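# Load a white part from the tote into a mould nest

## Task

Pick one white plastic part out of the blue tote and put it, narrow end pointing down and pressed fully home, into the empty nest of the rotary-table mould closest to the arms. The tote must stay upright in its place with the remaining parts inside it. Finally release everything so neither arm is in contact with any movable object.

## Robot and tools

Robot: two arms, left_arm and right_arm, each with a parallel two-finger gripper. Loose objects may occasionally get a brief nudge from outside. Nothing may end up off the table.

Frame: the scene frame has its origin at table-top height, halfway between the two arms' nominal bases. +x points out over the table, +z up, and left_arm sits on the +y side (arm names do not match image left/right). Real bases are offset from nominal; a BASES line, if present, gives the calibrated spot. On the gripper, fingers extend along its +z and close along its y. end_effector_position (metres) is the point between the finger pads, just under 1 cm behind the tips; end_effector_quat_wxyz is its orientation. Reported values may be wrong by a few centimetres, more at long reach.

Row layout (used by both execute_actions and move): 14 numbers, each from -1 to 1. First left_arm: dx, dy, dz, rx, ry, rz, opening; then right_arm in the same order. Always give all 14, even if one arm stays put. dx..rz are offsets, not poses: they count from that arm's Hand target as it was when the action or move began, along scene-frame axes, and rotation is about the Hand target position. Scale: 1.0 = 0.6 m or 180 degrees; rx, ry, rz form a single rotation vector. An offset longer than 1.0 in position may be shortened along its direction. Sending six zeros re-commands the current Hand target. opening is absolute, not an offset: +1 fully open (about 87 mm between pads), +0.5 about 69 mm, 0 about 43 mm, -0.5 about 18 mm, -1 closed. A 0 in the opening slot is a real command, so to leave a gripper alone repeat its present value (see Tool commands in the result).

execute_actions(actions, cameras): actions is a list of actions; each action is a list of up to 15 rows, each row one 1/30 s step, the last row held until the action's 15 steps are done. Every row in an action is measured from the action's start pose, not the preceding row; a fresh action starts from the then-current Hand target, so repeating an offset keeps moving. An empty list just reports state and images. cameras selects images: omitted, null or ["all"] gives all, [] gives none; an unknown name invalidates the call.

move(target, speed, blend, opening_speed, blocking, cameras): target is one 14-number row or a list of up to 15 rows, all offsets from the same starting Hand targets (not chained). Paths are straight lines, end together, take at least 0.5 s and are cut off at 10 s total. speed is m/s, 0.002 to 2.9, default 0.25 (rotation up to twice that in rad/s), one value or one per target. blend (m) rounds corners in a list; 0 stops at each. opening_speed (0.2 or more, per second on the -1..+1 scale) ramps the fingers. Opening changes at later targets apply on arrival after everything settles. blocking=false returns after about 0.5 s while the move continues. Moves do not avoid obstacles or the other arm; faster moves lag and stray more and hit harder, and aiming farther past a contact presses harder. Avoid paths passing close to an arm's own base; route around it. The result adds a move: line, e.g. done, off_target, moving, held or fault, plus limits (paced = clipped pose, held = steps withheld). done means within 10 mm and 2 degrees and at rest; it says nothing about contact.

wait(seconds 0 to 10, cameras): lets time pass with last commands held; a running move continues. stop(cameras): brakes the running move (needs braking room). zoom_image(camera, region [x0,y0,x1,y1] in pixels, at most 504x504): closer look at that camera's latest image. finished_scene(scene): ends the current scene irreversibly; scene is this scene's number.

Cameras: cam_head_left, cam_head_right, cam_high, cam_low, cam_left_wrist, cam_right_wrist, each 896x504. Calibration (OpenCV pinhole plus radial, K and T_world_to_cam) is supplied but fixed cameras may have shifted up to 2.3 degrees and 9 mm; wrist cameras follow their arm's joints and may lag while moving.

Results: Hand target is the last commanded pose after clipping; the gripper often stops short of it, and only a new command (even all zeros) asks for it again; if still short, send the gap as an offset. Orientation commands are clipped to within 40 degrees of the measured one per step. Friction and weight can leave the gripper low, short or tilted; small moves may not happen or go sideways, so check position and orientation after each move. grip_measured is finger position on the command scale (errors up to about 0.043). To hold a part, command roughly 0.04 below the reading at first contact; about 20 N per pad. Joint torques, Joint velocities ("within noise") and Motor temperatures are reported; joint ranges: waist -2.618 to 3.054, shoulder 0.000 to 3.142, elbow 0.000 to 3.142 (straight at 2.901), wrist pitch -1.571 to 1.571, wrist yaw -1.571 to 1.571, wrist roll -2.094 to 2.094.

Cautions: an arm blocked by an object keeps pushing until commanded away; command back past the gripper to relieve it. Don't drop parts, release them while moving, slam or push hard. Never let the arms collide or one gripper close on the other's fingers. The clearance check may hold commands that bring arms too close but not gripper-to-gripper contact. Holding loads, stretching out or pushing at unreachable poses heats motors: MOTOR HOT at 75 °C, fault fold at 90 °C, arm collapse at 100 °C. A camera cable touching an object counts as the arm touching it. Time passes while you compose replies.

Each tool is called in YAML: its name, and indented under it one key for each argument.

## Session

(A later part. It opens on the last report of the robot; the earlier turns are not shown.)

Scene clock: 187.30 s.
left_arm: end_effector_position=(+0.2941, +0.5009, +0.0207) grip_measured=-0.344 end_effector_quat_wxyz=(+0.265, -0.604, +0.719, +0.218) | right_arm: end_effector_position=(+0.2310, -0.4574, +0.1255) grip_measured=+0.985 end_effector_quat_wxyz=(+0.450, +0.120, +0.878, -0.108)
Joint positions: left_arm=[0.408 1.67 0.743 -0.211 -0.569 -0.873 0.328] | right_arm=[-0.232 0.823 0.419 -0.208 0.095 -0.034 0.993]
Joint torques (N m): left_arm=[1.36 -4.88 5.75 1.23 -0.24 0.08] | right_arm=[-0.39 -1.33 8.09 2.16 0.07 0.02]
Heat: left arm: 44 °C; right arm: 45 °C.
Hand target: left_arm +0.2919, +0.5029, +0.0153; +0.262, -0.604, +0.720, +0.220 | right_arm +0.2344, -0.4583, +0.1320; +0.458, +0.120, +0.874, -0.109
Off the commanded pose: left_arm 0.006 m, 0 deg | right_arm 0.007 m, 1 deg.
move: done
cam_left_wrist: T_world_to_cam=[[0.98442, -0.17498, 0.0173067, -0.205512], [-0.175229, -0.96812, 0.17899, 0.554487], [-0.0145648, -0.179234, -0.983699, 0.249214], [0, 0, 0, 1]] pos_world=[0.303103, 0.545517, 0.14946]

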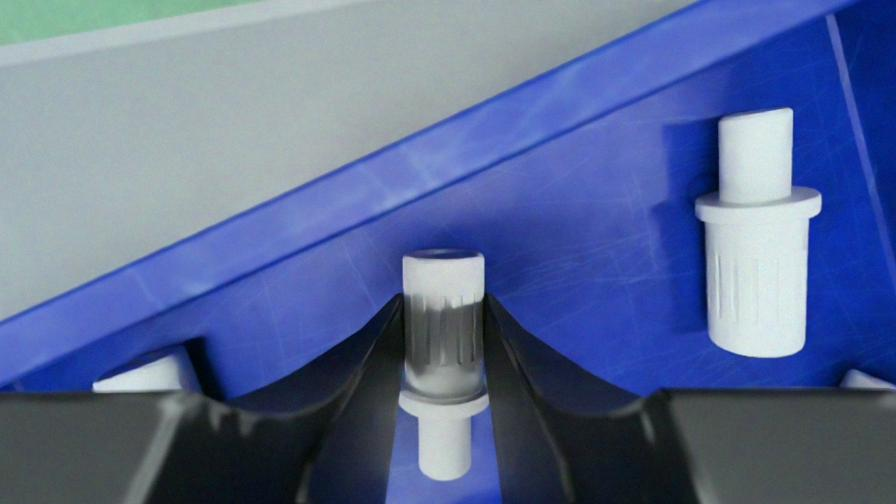

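move:
  target:
    - [0,-0.02,0.3,0,0,0,-0.5,0,0,0,0,0,0,1]
    - [0.0635,-0.395,0.3,0,0,-0.444,-0.5,0,0,0,0,0,0,1]
    - [0.0635,-0.395,0.07,0,0,-0.444,-0.5,0,0,0,0,0,0,1]
  speed: [0.12,0.25,0.2]
  blend: [0.03,0.03,0]

Scene clock: 220.87 s.
left_arm: end_effector_position=(+0.3279, +0.2696, +0.0601) grip_measured=-0.344 end_effector_quat_wxyz=(+0.339, -0.010, +0.941, +0.005) | right_arm: end_effector_position=(+0.2310, -0.4574, +0.1255) grip_measured=+0.985 end_effector_quat_wxyz=(+0.450, +0.120, +0.878, -0.108)
Joint positions: left_arm=[-0.205 1.34 0.588 -0.141 -0.153 -0.184 0.328] | right_arm=[-0.232 0.823 0.419 -0.208 0.095 -0.034 0.993]
Joint torques (N m): left_arm=[0.13 -3.19 7.02 1.74 0.11 0.11] | right_arm=[-0.34 -1.33 8.16 2.13 0.11 0.02]
Heat: left arm: 42 °C; right arm: 46 °C.
Hand target: left_arm +0.3301, +0.2659, +0.0575; +0.342, -0.001, +0.940, +0.000 | right_arm +0.2344, -0.4583, +0.1320; +0.458, +0.120, +0.874, -0.109
Off the commanded pose: left_arm 0.005 m, 1 deg | right_arm 0.007 m, 1 deg.
move: done
cam_left_wrist: T_world_to_cam=[[0.0214602, -0.999738, 0.00794736, 0.258752], [-0.982069, -0.0195904, 0.187501, 0.33781], [-0.187296, -0.0118287, -0.982232, 0.258548], [0, 0, 0, 1]] pos_world=[0.374625, 0.26836, 0.188558]
cam_right_wrist: T_world_to_cam=[[-0.31501, -0.944202, 0.0961823, -0.375248], [-0.946053, 0.304287, -0.111325, 0.397031], [0.0758463, -0.126062, -0.989119, 0.190546], [0, 0, 0, 1]] pos_world=[0.242954, -0.451101, 0.268765]

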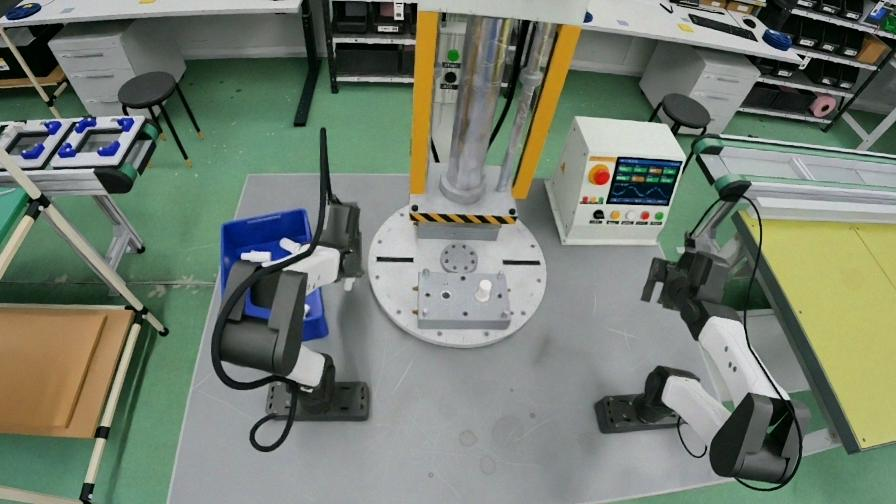

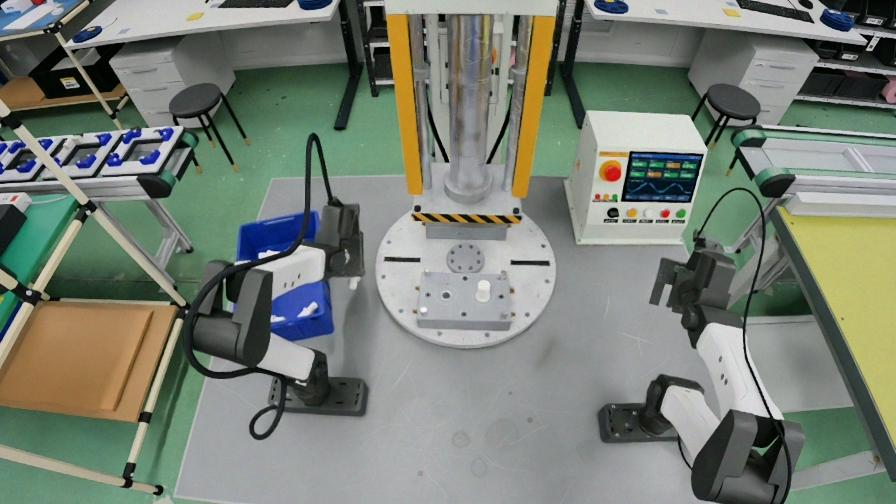

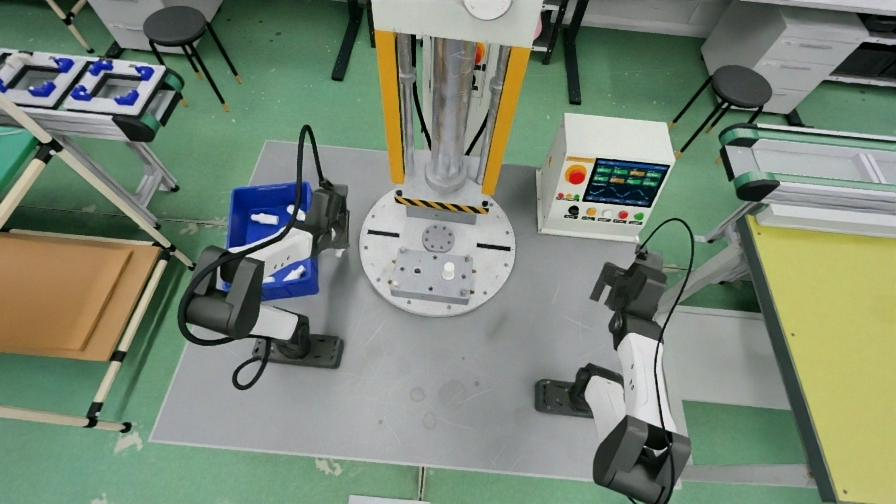

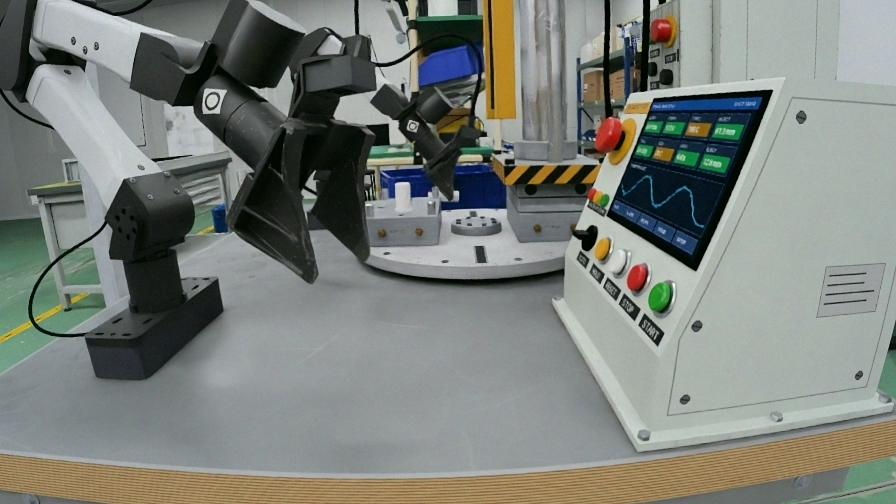

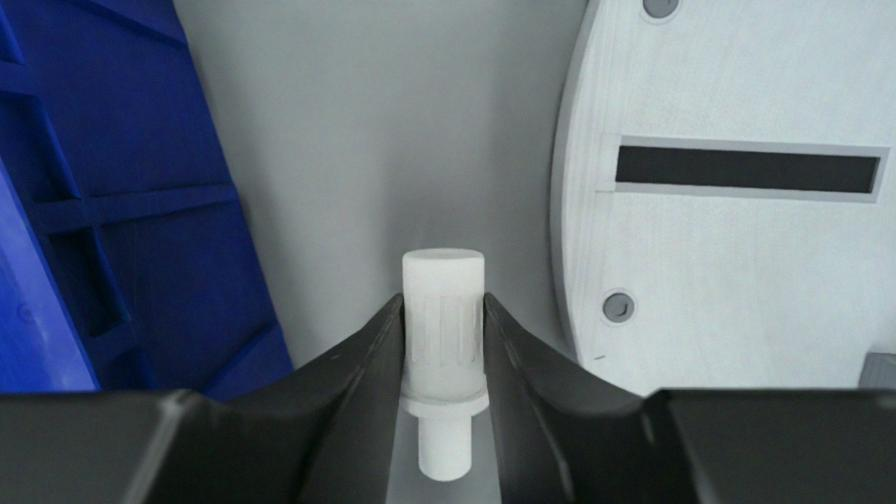

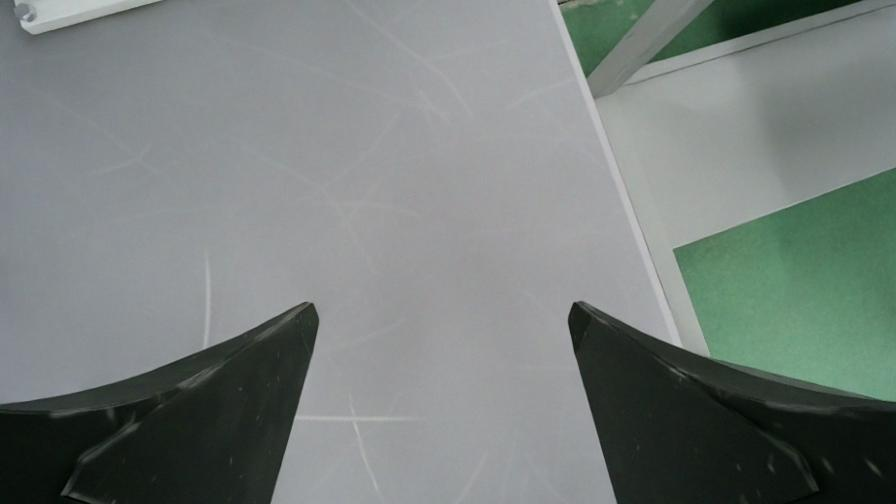

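move:
  target:
    - [-0.042,-0.008,0,0,0,0,-0.5,0,0,0,0,0,0,1]
    - [-0.042,-0.008,-0.069,0,0,0,-0.5,0,0,0,0,0,0,1]
  speed: 0.08
  cameras: ["cam_left_wrist","cam_low"]

zoom_image:
  camera: "cam_left_wrist"
  region: [300, 150, 600, 504]

Scene clock: 237.27 s.
left_arm: end_effector_position=(+0.3031, +0.2609, +0.0180) grip_measured=-0.344 end_effector_quat_wxyz=(+0.336, +0.002, +0.942, -0.005) | right_arm: end_effector_position=(+0.2310, -0.4574, +0.1255) grip_measured=+0.985 end_effector_quat_wxyz=(+0.450, +0.120, +0.878, -0.108)
Joint positions: left_arm=[-0.254 1.375 0.412 0.062 -0.158 -0.207 0.328] | right_arm=[-0.232 0.823 0.419 -0.208 0.095 -0.034 0.993]
Joint torques (N m): left_arm=[0.06 -2.92 6 1.72 -0.17 -0.06] | right_arm=[-0.39 -1.31 8.09 2.14 0.1 0.03]
Heat: left arm: 42 °C; right arm: 46 °C.
Hand target: left_arm +0.3048, +0.2610, +0.0160; +0.342, -0.001, +0.940, +0.000 | right_arm +0.2344, -0.4583, +0.1320; +0.458, +0.120, +0.874, -0.109
Off the commanded pose: left_arm 0.003 m, 1 deg | right_arm 0.007 m, 1 deg.
move: done
cam_left_wrist: T_world_to_cam=[[-0.00634441, -0.999829, 0.0173658, 0.259146], [-0.98107, 0.0095848, 0.193418, 0.31309], [-0.193552, -0.0158099, -0.980963, 0.215317], [0, 0, 0, 1]] pos_world=[0.350482, 0.259505, 0.14616]
Images, in order (width x height): cam_low 896x504, cam_left_wrist 896x504.

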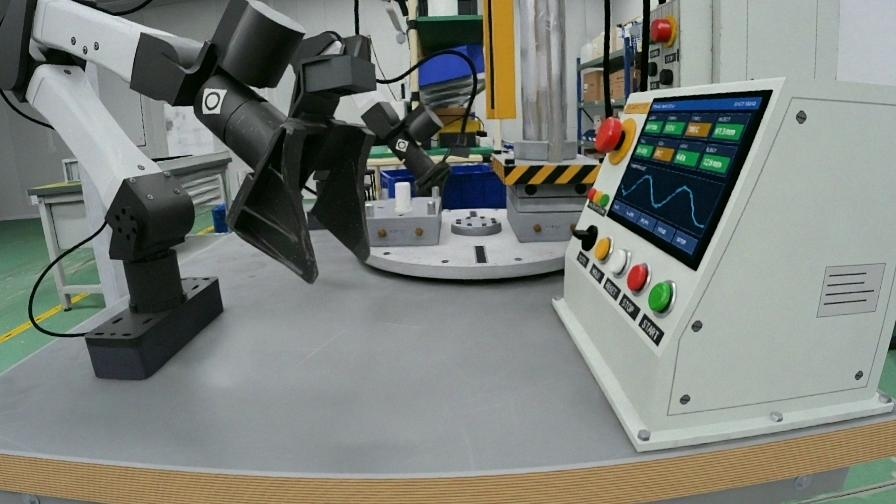

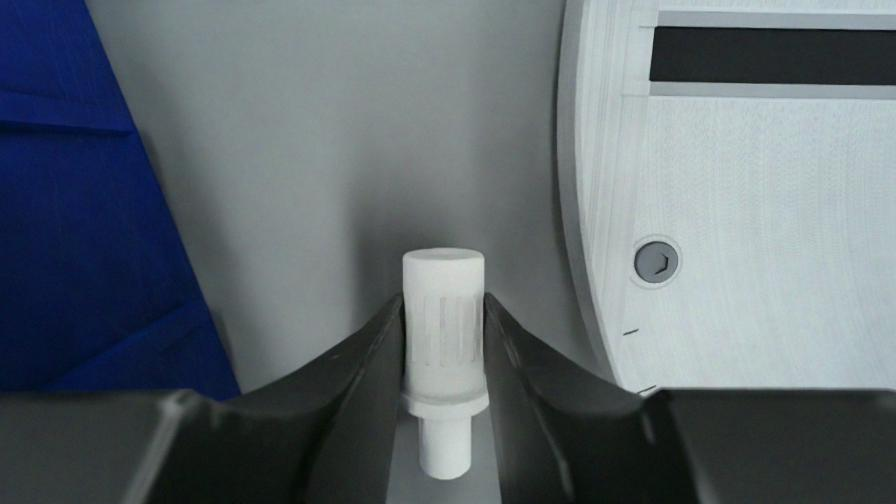

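Scaled by 1.424 (camera's finer frame: 1280x720).

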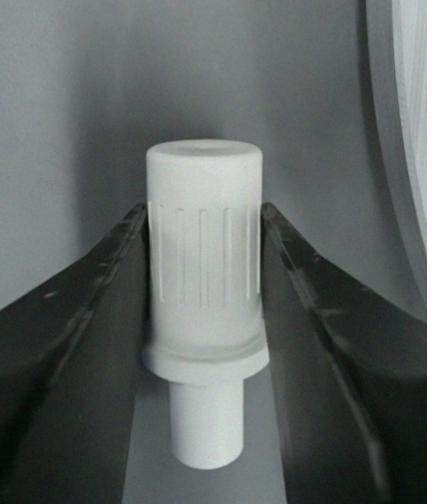

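move:
  target: [0,0,-0.006,0,0,0,-0.5,0,0,0,0,0,0,1]
  speed: 0.04
  cameras: []

move:
  target: [0,0,0,0,0,0,0.05,0,0,0,0,0,0,1]
  opening_speed: 0.3
  cameras: ["cam_left_wrist"]

Scene clock: 244.73 s.
left_arm: end_effector_position=(+0.3062, +0.2601, +0.0171) grip_measured=-0.344 end_effector_quat_wxyz=(+0.342, +0.001, +0.940, -0.006) | right_arm: end_effector_position=(+0.2310, -0.4574, +0.1255) grip_measured=+0.985 end_effector_quat_wxyz=(+0.450, +0.120, +0.878, -0.108)
Joint positions: left_arm=[-0.254 1.387 0.408 0.092 -0.158 -0.207 0.328] | right_arm=[-0.232 0.823 0.419 -0.208 0.095 -0.034 0.993]
Joint torques (N m): left_arm=[0.06 -2.74 5.57 1.71 -0.16 -0.05] | right_arm=[-0.39 -1.24 8.16 2.15 0.07 0.02]
Motor temperatures (°C): left_arm=[29 34 41 34 28 29 29] | right_arm=[29 33 46 41 27 28 31]
Heat: left arm: 41 °C; right arm: 46 °C.
Hand target: left_arm +0.3047, +0.2610, +0.0124; +0.342, -0.001, +0.940, +0.000 | right_arm +0.2344, -0.4583, +0.1320; +0.458, +0.120, +0.874, -0.109
Off the commanded pose: left_arm 0.005 m, 1 deg | right_arm 0.007 m, 1 deg.
move: done

Scene clock: 246.77 s.
left_arm: end_effector_position=(+0.3063, +0.2601, +0.0172) grip_measured=+0.050 end_effector_quat_wxyz=(+0.342, +0.001, +0.940, -0.006) | right_arm: end_effector_position=(+0.2310, -0.4574, +0.1255) grip_measured=+0.985 end_effector_quat_wxyz=(+0.450, +0.120, +0.878, -0.108)
Joint positions: left_arm=[-0.254 1.387 0.408 0.093 -0.158 -0.207 0.525] | right_arm=[-0.232 0.823 0.419 -0.208 0.095 -0.034 0.993]
Joint torques (N m): left_arm=[0.09 -2.73 5.61 1.7 -0.16 -0.05] | right_arm=[-0.24 -1.21 8.1 2.13 0.09 -0.01]
Heat: left arm: 41 °C; right arm: 46 °C.
Hand target: left_arm +0.3047, +0.2610, +0.0124; +0.342, -0.001, +0.940, +0.000 | right_arm +0.2344, -0.4583, +0.1320; +0.458, +0.120, +0.874, -0.109
Off the commanded pose: left_arm 0.005 m, 1 deg | right_arm 0.007 m, 1 deg.
move: done
cam_left_wrist: T_world_to_cam=[[-0.00633277, -0.999766, 0.0206948, 0.258232], [-0.983547, 0.0099638, 0.180378, 0.317259], [-0.180542, -0.019212, -0.98338, 0.212057], [0, 0, 0, 1]] pos_world=[0.35196, 0.259085, 0.145961]

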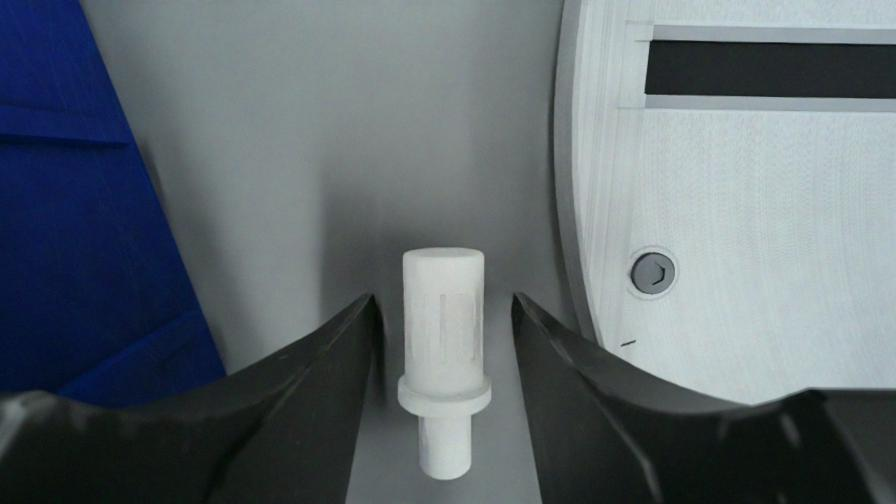

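move:
  target:
    - [0,0,0.105,0,0,0,0.08,0,0,0,0,0,0,1]
    - [0.009,-0.002,0.11,0,0.3056,0,0.08,0,0,0,0,0,0,1]
  speed: [0.1,0.25]
  cameras: ["cam_left_wrist","cam_low","cam_head_left","cam_high"]

Scene clock: 259.70 s.
left_arm: end_effector_position=(+0.3070, +0.2600, +0.0791) grip_measured=+0.080 end_effector_quat_wxyz=(-0.125, +0.000, +0.992, +0.007) | right_arm: end_effector_position=(+0.2310, -0.4574, +0.1255) grip_measured=+0.985 end_effector_quat_wxyz=(+0.450, +0.120, +0.878, -0.108)
Joint positions: left_arm=[-0.148 2.058 1.542 -1.304 0.026 -0.157 0.54] | right_arm=[-0.232 0.823 0.419 -0.208 0.095 -0.034 0.993]
Joint torques (N m): left_arm=[1.36 -7.42 8.83 -0.24 0.24 0.08] | right_arm=[-0.42 -1.32 8.14 2.14 0.09 0]
Heat: left arm: 41 °C; right arm: 47 °C.
Hand target: left_arm +0.3102, +0.2599, +0.0784; -0.130, -0.001, +0.991, +0.000 | right_arm +0.2344, -0.4583, +0.1320; +0.458, +0.120, +0.874, -0.109
Off the commanded pose: left_arm 0.003 m, 1 deg | right_arm 0.007 m, 1 deg.
move: done
cam_left_wrist: T_world_to_cam=[[0.00718931, -0.99994, -0.00826118, 0.2551], [-0.425861, -0.0105364, 0.904727, 0.0836462], [-0.90476, -0.00298625, -0.425912, 0.447078], [0, 0, 0, 1]] pos_world=[0.438286, 0.257301, 0.116846]
Images, in order (width x height): cam_head_left 896x504, cam_high 896x504, cam_low 896x504, cam_left_wrist 896x504.

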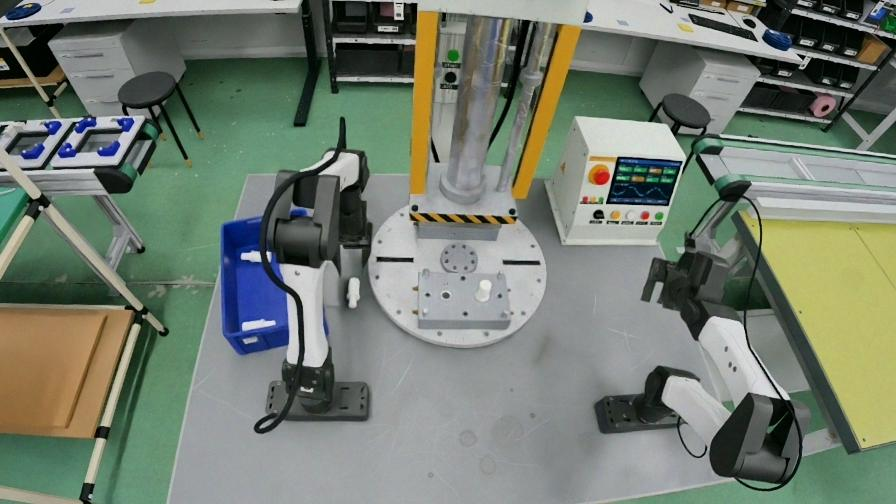

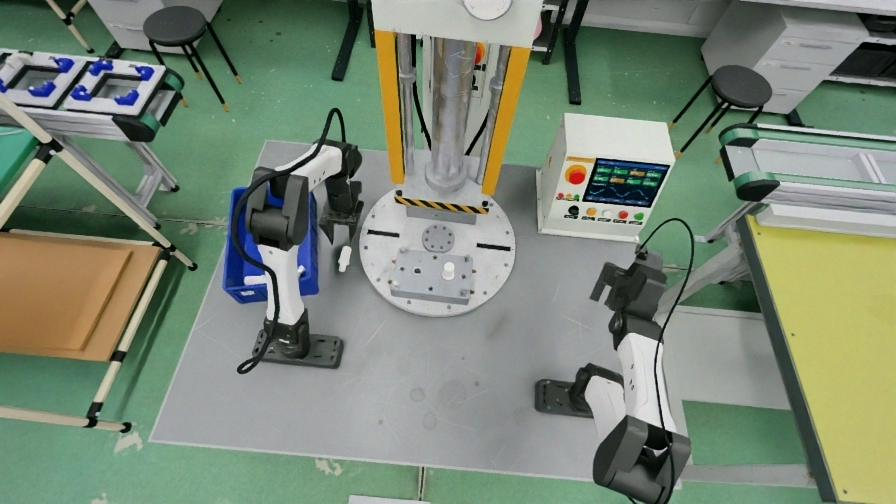

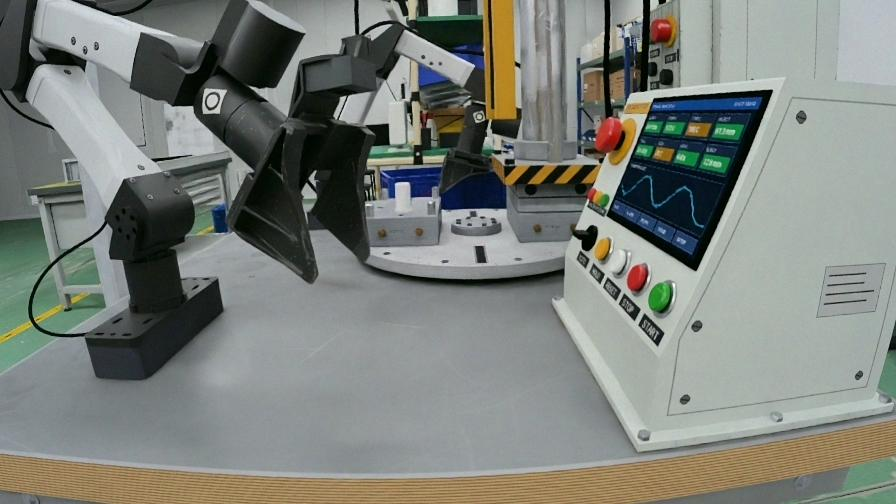

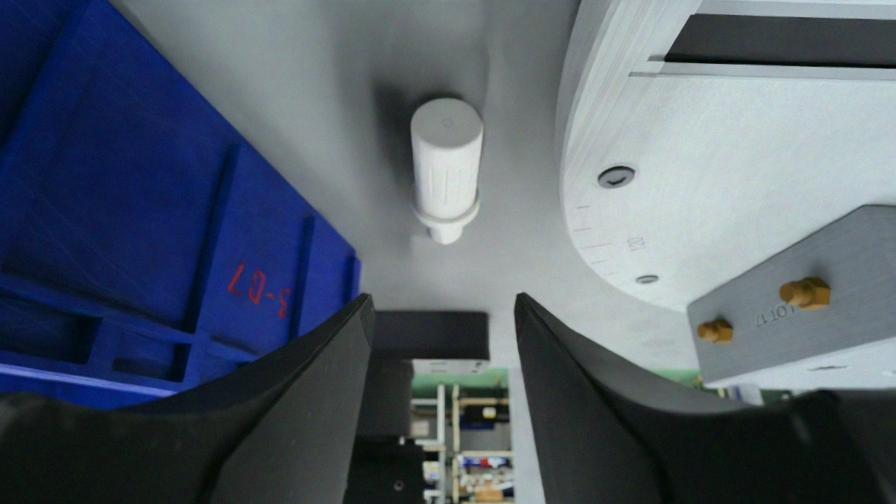

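move:
  target: [0.0,-0.004,-0.106,0,0,0,0.08,0,0,0,0,0,0,1]
  speed: 0.08
  cameras: ["cam_left_wrist","cam_low","cam_head_left","cam_high"]

zoom_image:
  camera: "cam_low"
  region: [370, 100, 530, 230]

Scene clock: 269.10 s.
left_arm: end_effector_position=(+0.3116, +0.2588, +0.0225) grip_measured=+0.080 end_effector_quat_wxyz=(-0.124, +0.000, +0.992, +0.006) | right_arm: end_effector_position=(+0.2310, -0.4574, +0.1255) grip_measured=+0.985 end_effector_quat_wxyz=(+0.450, +0.120, +0.878, -0.108)
Joint positions: left_arm=[-0.148 2.152 1.448 -1.115 0.028 -0.157 0.54] | right_arm=[-0.232 0.823 0.419 -0.208 0.095 -0.034 0.993]
Joint torques (N m): left_arm=[0.84 -7.8 5.45 0.01 0.24 0.04] | right_arm=[-0.38 -1.2 8.17 2.15 0.1 0.01]
Heat: left arm: 42 °C; right arm: 47 °C.
Hand target: left_arm +0.3102, +0.2575, +0.0148; -0.130, -0.001, +0.991, +0.000 | right_arm +0.2344, -0.4583, +0.1320; +0.458, +0.120, +0.874, -0.109
Off the commanded pose: left_arm 0.008 m, 1 deg | right_arm 0.007 m, 1 deg.
move: done
cam_left_wrist: T_world_to_cam=[[0.00771929, -0.999953, -0.00580328, 0.253211], [-0.427338, -0.00854561, 0.904052, 0.136772], [-0.904059, -0.00449867, -0.427384, 0.427293], [0, 0, 0, 1]] pos_world=[0.442792, 0.25629, 0.0604389]
Images, in order (width x height): cam_head_left 896x504, cam_high 896x504, cam_low 896x504, cam_left_wrist 896x504.

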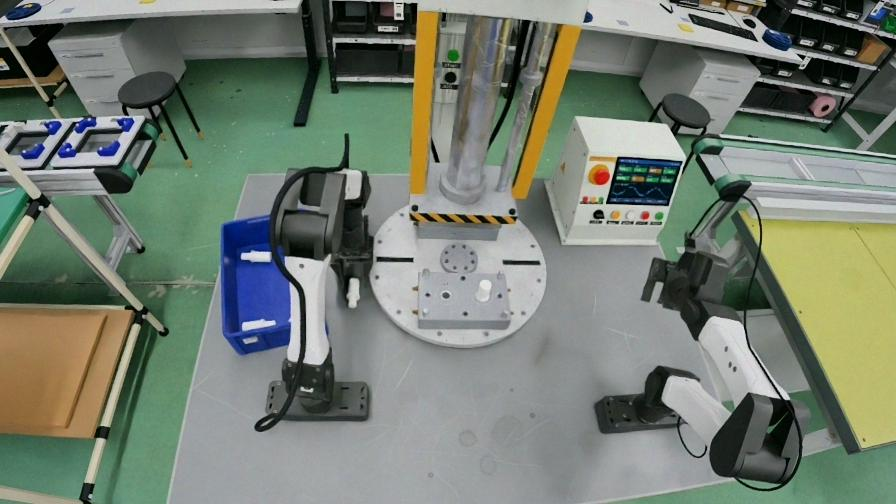

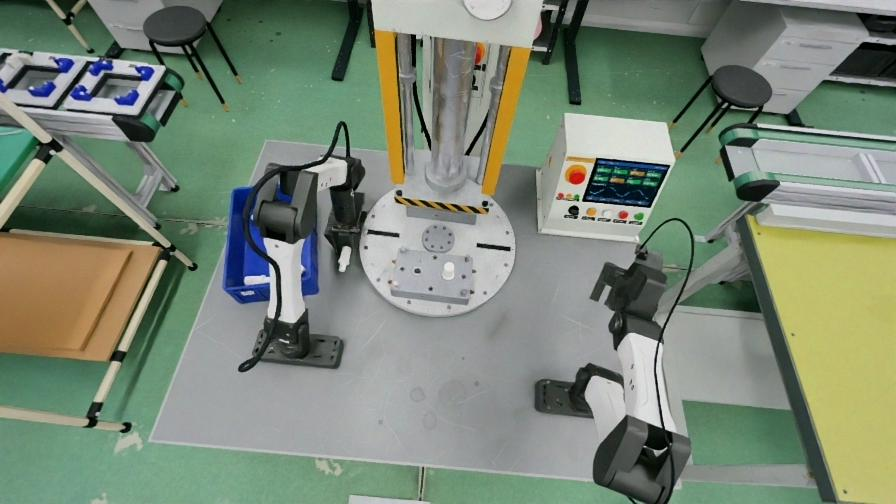

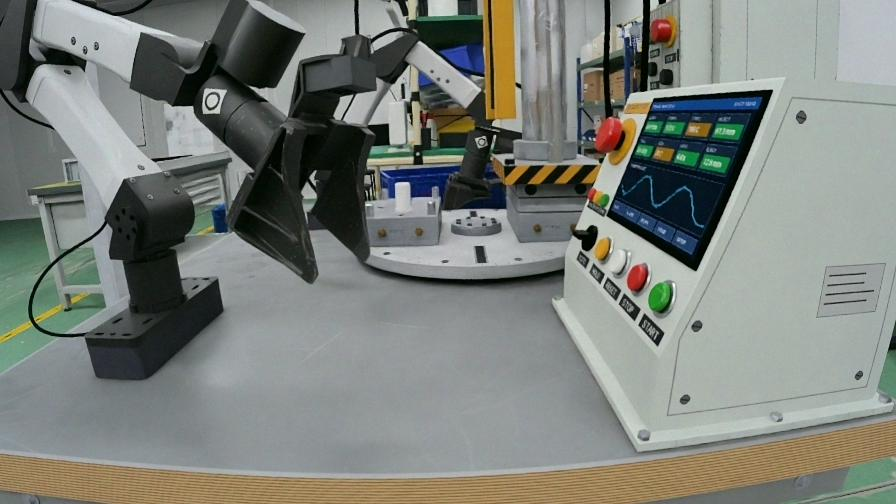

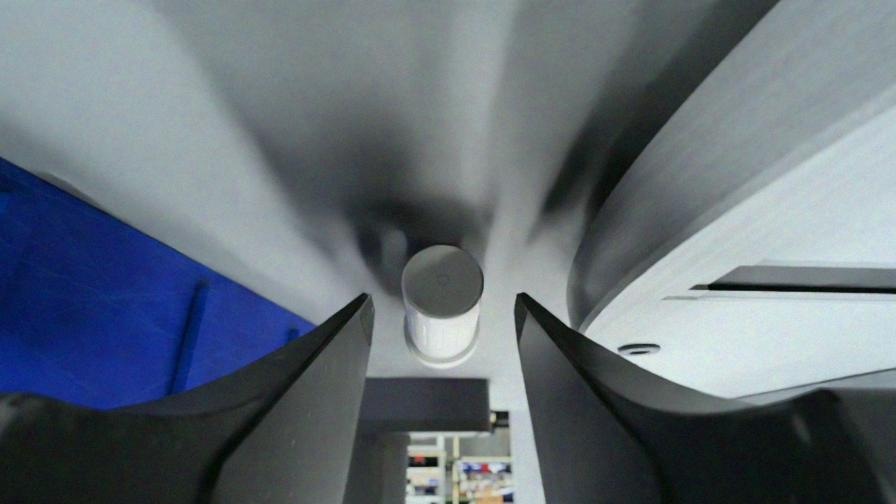

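Scaled by 3.150 (camera's finer frame: 1280x720).

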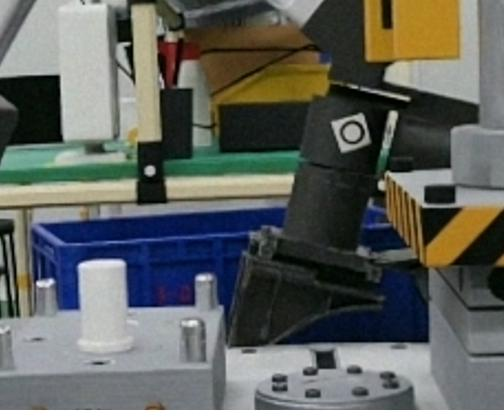

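move:
  target: [-0.002,0,-0.009,0,0,0,0.08,0,0,0,0,0,0,1]
  speed: 0.05
  cameras: []

move:
  target: [0,0,0,0,0,0,-0.5,0,0,0,0,0,0,1]
  opening_speed: 0.3
  cameras: ["cam_left_wrist"]

Scene clock: 278.07 s.
left_arm: end_effector_position=(+0.3120, +0.2588, +0.0190) grip_measured=+0.080 end_effector_quat_wxyz=(-0.120, +0.000, +0.993, +0.005) | right_arm: end_effector_position=(+0.2310, -0.4574, +0.1255) grip_measured=+0.985 end_effector_quat_wxyz=(+0.450, +0.120, +0.878, -0.108)
Joint positions: left_arm=[-0.148 2.152 1.436 -1.095 0.028 -0.157 0.54] | right_arm=[-0.232 0.823 0.419 -0.208 0.095 -0.034 0.993]
Joint torques (N m): left_arm=[0.8 -7.35 5.19 0.01 0.25 0.03] | right_arm=[-0.29 -1.32 8.13 2.13 0.07 0.02]
Heat: left arm: 42 °C; right arm: 47 °C.
Hand target: left_arm +0.3091, +0.2575, +0.0094; -0.130, -0.001, +0.991, +0.001 | right_arm +0.2344, -0.4583, +0.1320; +0.458, +0.120, +0.874, -0.109
Off the commanded pose: left_arm 0.010 m, 1 deg | right_arm 0.007 m, 1 deg.
move: done

Scene clock: 280.20 s.
left_arm: end_effector_position=(+0.3122, +0.2587, +0.0189) grip_measured=-0.345 end_effector_quat_wxyz=(-0.120, +0.000, +0.993, +0.005) | right_arm: end_effector_position=(+0.2310, -0.4574, +0.1255) grip_measured=+0.985 end_effector_quat_wxyz=(+0.450, +0.120, +0.878, -0.108)
Joint positions: left_arm=[-0.148 2.152 1.436 -1.094 0.028 -0.157 0.328] | right_arm=[-0.232 0.823 0.419 -0.208 0.095 -0.034 0.993]
Joint torques (N m): left_arm=[0.8 -7.39 5.18 0.01 0.25 0.03] | right_arm=[-0.5 -1.26 8.2 2.15 0.1 -0.03]
Heat: left arm: 42 °C; right arm: 47 °C.
Hand target: left_arm +0.3091, +0.2575, +0.0094; -0.130, -0.001, +0.991, +0.000 | right_arm +0.2344, -0.4583, +0.1320; +0.458, +0.120, +0.874, -0.109
Off the commanded pose: left_arm 0.010 m, 1 deg | right_arm 0.007 m, 1 deg.
move: done
cam_left_wrist: T_world_to_cam=[[0.0078947, -0.999961, -0.00390518, 0.252902], [-0.435077, -0.00695116, 0.900367, 0.142309], [-0.900359, -0.00540907, -0.435115, 0.4255], [0, 0, 0, 1]] pos_world=[0.443022, 0.256183, 0.057999]

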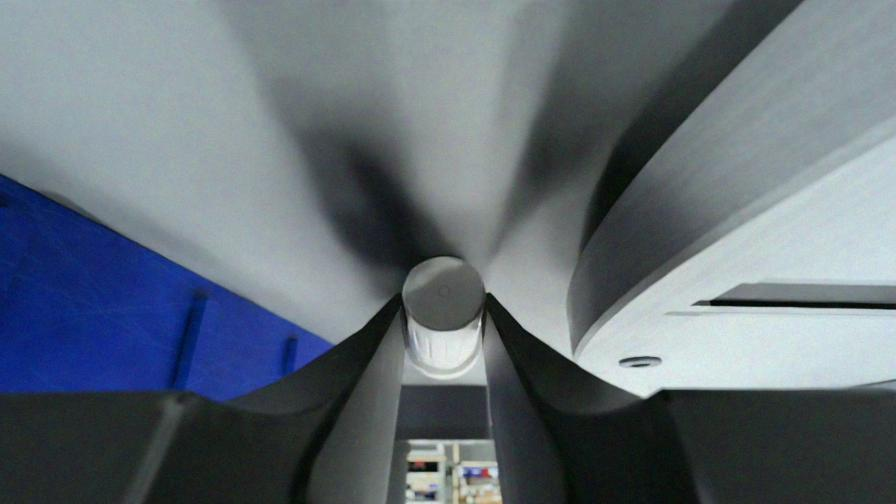

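move:
  target:
    - [0,0,0.175,0,-0.15,0,-0.5,0,0,0,0,0,0,1]
    - [-0.0485,-0.179,0.384,0,-0.35,0,-0.5,0,0,0,0,0,0,1]
    - [-0.1235,-0.3525,0.334,0,-0.522,0,-0.5,0,0,0,0,0,0,1]
  speed: [0.12,0.2,0.2]
  blend: [0.02,0.03,0]

zoom_image:
  camera: "cam_left_wrist"
  region: [320, 190, 580, 470]

zoom_image:
  camera: "cam_low"
  region: [330, 80, 480, 260]

Scene clock: 300.60 s.
left_arm: end_effector_position=(+0.2341, +0.0447, +0.2100) grip_measured=-0.345 end_effector_quat_wxyz=(+0.626, +0.003, +0.780, -0.005) | right_arm: end_effector_position=(+0.2310, -0.4574, +0.1255) grip_measured=+0.985 end_effector_quat_wxyz=(+0.450, +0.120, +0.878, -0.108)
Joint positions: left_arm=[-1.396 1.428 0.944 -0.42 -1.293 -0.889 0.328] | right_arm=[-0.232 0.823 0.419 -0.208 0.095 -0.034 0.993]
Joint torques (N m): left_arm=[0.34 -4.46 6.87 1.3 -0.69 0.03] | right_arm=[-0.35 -1.35 8.09 2.16 0.11 0.03]
Heat: left arm: 42 °C; right arm: 47 °C.
Hand target: left_arm +0.2348, +0.0459, +0.2098; +0.636, -0.001, +0.772, -0.001 | right_arm +0.2344, -0.4583, +0.1320; +0.458, +0.120, +0.874, -0.109
Off the commanded pose: left_arm 0.002 m, 2 deg | right_arm 0.007 m, 1 deg.
move: done
cam_left_wrist: T_world_to_cam=[[-0.0174473, -0.999771, 0.0124235, 0.0428014], [-0.889957, 0.00986526, -0.455938, 0.325331], [0.455711, -0.0190113, -0.889925, 0.215868], [0, 0, 0, 1]] pos_world=[0.191903, 0.0436861, 0.339906]
cam_right_wrist: T_world_to_cam=[[-0.31501, -0.944202, 0.0961823, -0.375248], [-0.946053, 0.304287, -0.111325, 0.397031], [0.0758463, -0.126062, -0.989119, 0.190546], [0, 0, 0, 1]] pos_world=[0.242954, -0.451101, 0.268765]

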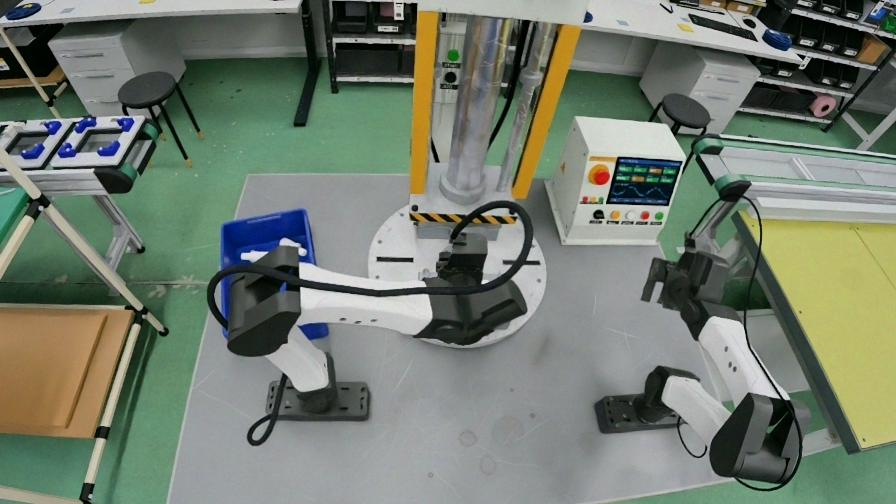

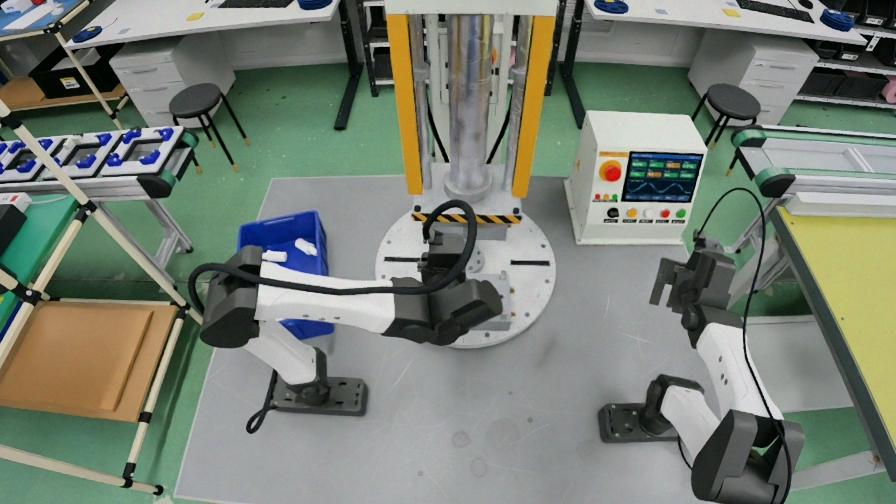

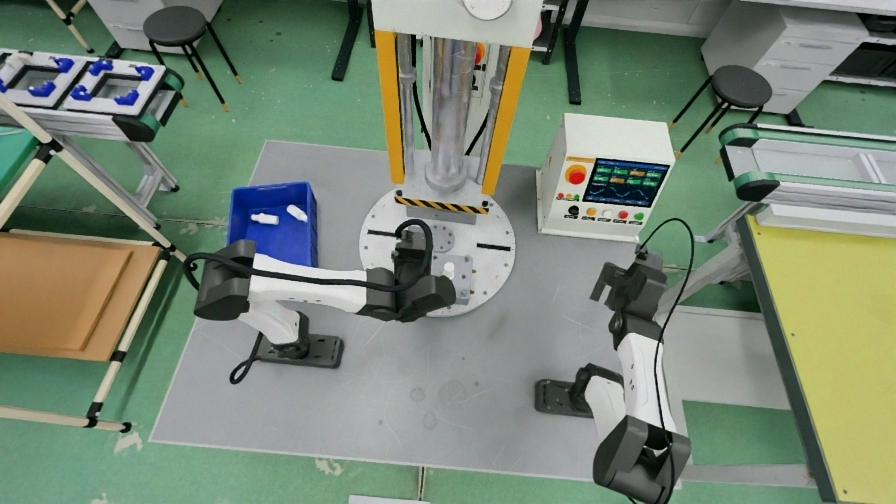

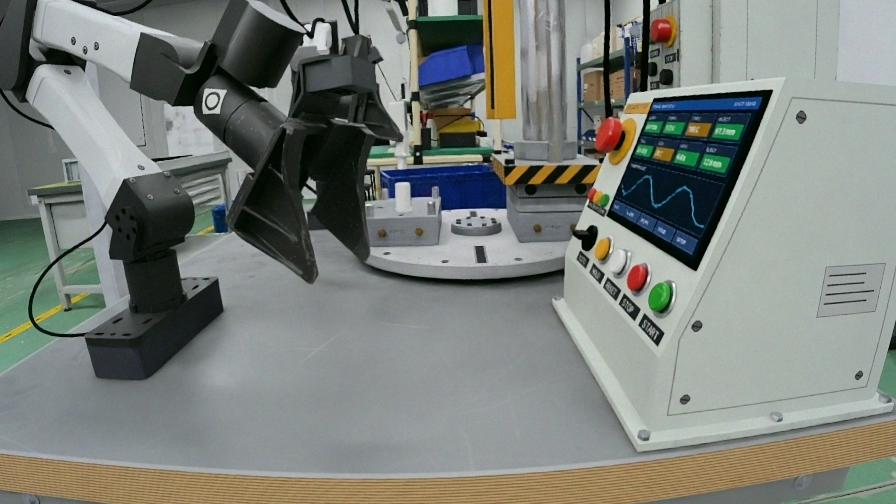

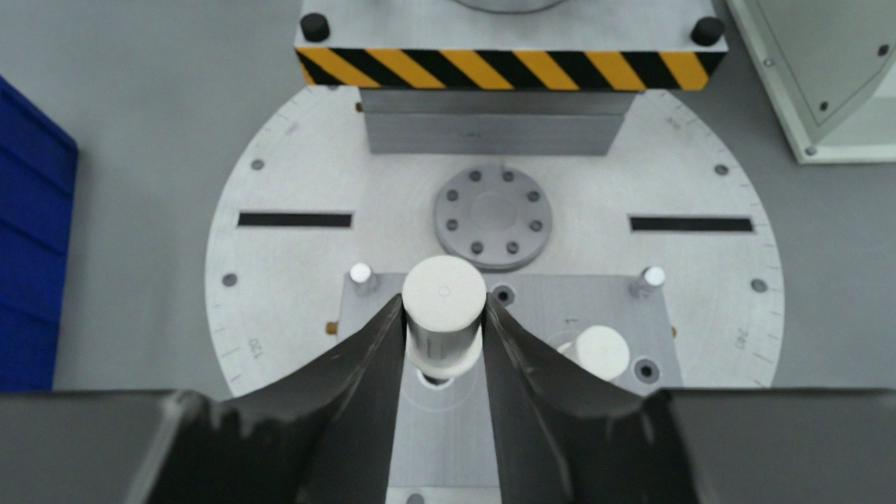

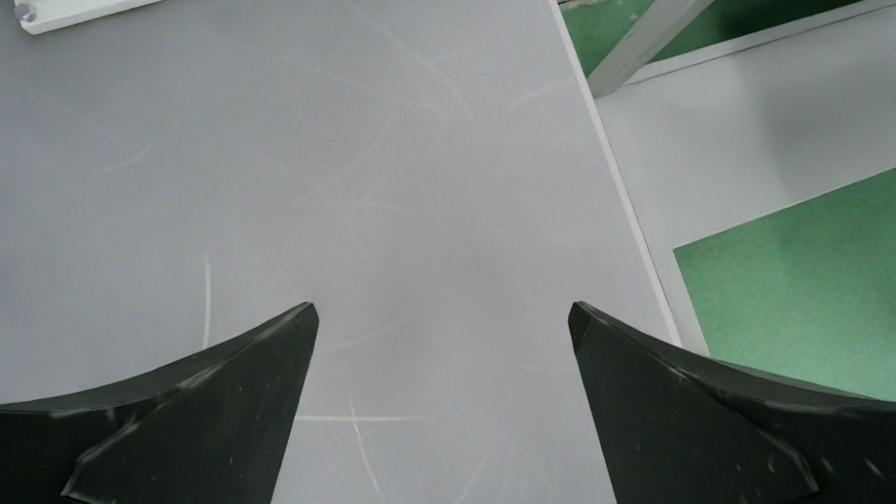

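Scaled by 1.800 (camera's finer frame: 1280x720).

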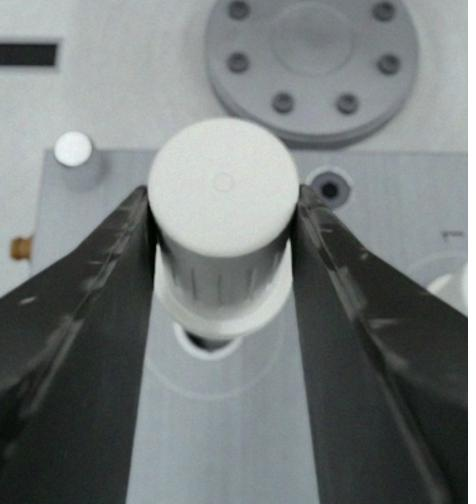

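Scaled by 2.800 (camera's finer frame: 1280x720).

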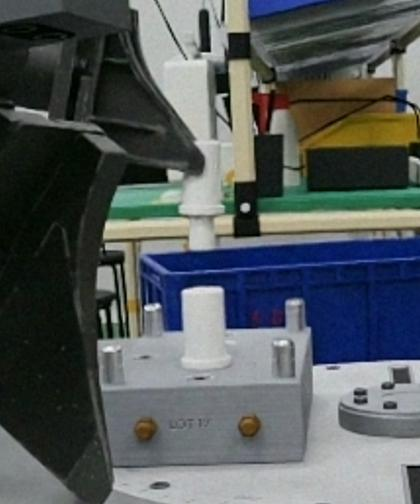

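zoom_image:
  camera: "cam_low"
  region: [370, 110, 440, 220]

Scaled by 4.582 (camera's finer frame: 1280x720).

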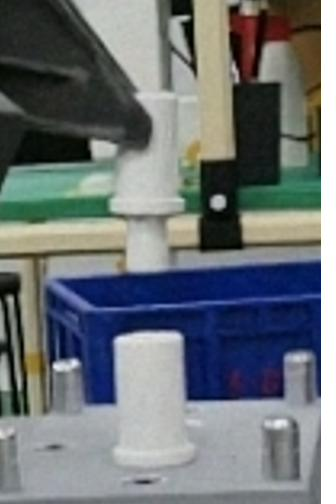

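move:
  target: [0.0142,0.0058,-0.083,0,-0.0185,0,-0.5,0,0,0,0,0,0,1]
  speed: 0.1
  cameras: ["cam_left_wrist","cam_low"]

zoom_image:
  camera: "cam_left_wrist"
  region: [320, 190, 580, 470]

zoom_image:
  camera: "cam_low"
  region: [370, 130, 450, 220]

Scene clock: 329.63 s.
left_arm: end_effector_position=(+0.2402, +0.0443, +0.1594) grip_measured=-0.345 end_effector_quat_wxyz=(+0.651, +0.009, +0.759, -0.007) | right_arm: end_effector_position=(+0.2310, -0.4574, +0.1255) grip_measured=+0.985 end_effector_quat_wxyz=(+0.450, +0.120, +0.878, -0.108)
Joint positions: left_arm=[-1.39 1.502 0.692 0.132 -1.327 -0.662 0.328] | right_arm=[-0.232 0.823 0.419 -0.208 0.095 -0.034 0.993]
Joint torques (N m): left_arm=[1.32 -4.94 6.28 1.48 -0.54 0.03] | right_arm=[-0.39 -1.26 8.05 2.13 0.09 0.02]
Heat: left arm: 43 °C; right arm: 47 °C.
Hand target: left_arm +0.2434, +0.0495, +0.1599; +0.658, -0.001, +0.753, +0.000 | right_arm +0.2344, -0.4583, +0.1320; +0.458, +0.120, +0.874, -0.109
Off the commanded pose: left_arm 0.006 m, 2 deg | right_arm 0.007 m, 1 deg.
move: done
cam_left_wrist: T_world_to_cam=[[-0.0300157, -0.999526, 0.00687027, 0.0470651], [-0.858297, 0.0222507, -0.512671, 0.308648], [0.512275, -0.0212849, -0.858558, 0.149595], [0, 0, 0, 1]] pos_world=[0.18969, 0.0433593, 0.286348]
Images, in order (width x height): cam_low 896x504, cam_left_wrist 896x504.

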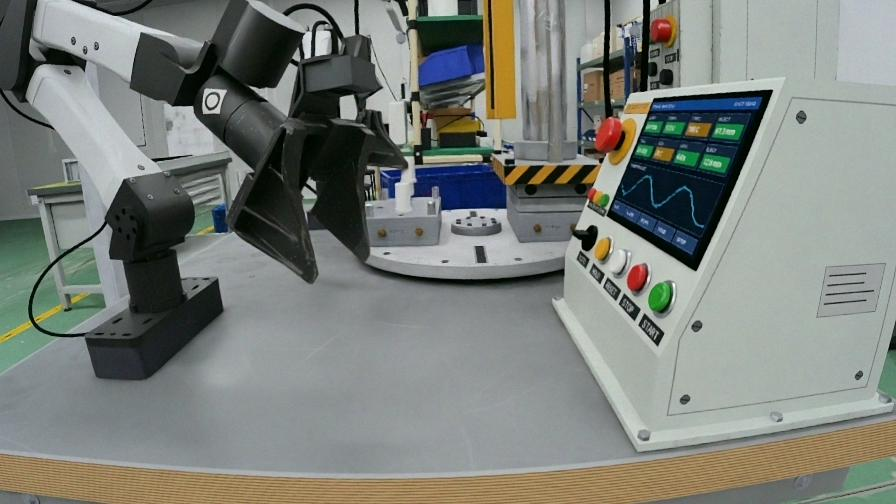

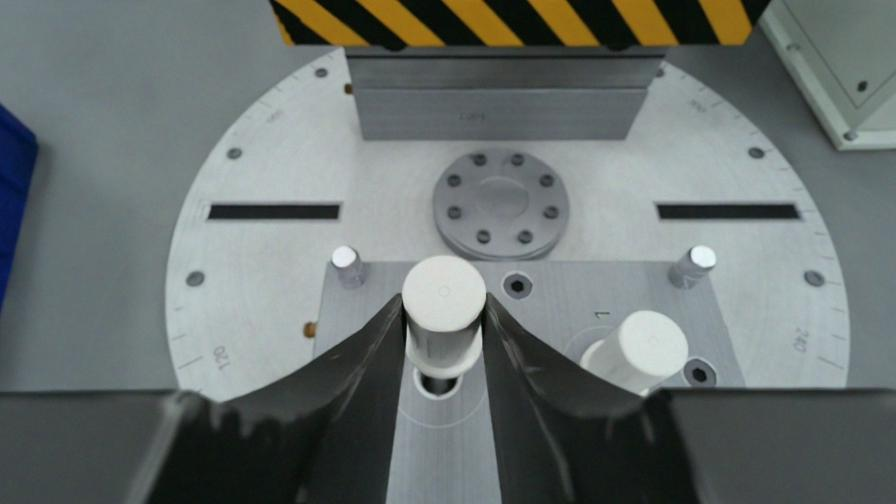

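Scaled by 1.800 (camera's finer frame: 1280x720).

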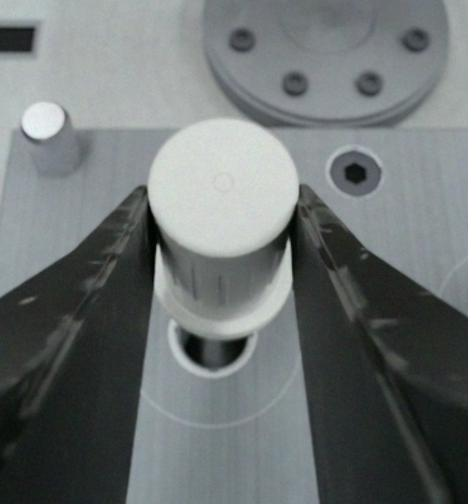

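Scaled by 5.600 (camera's finer frame: 1280x720).

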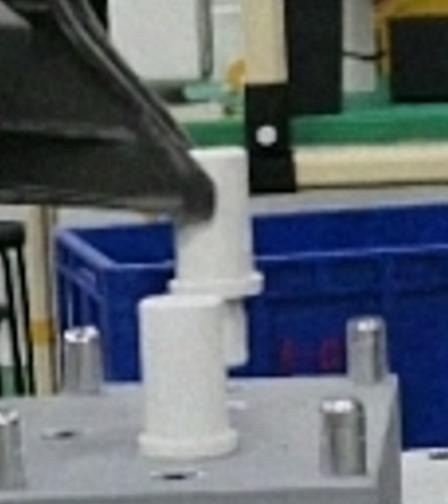

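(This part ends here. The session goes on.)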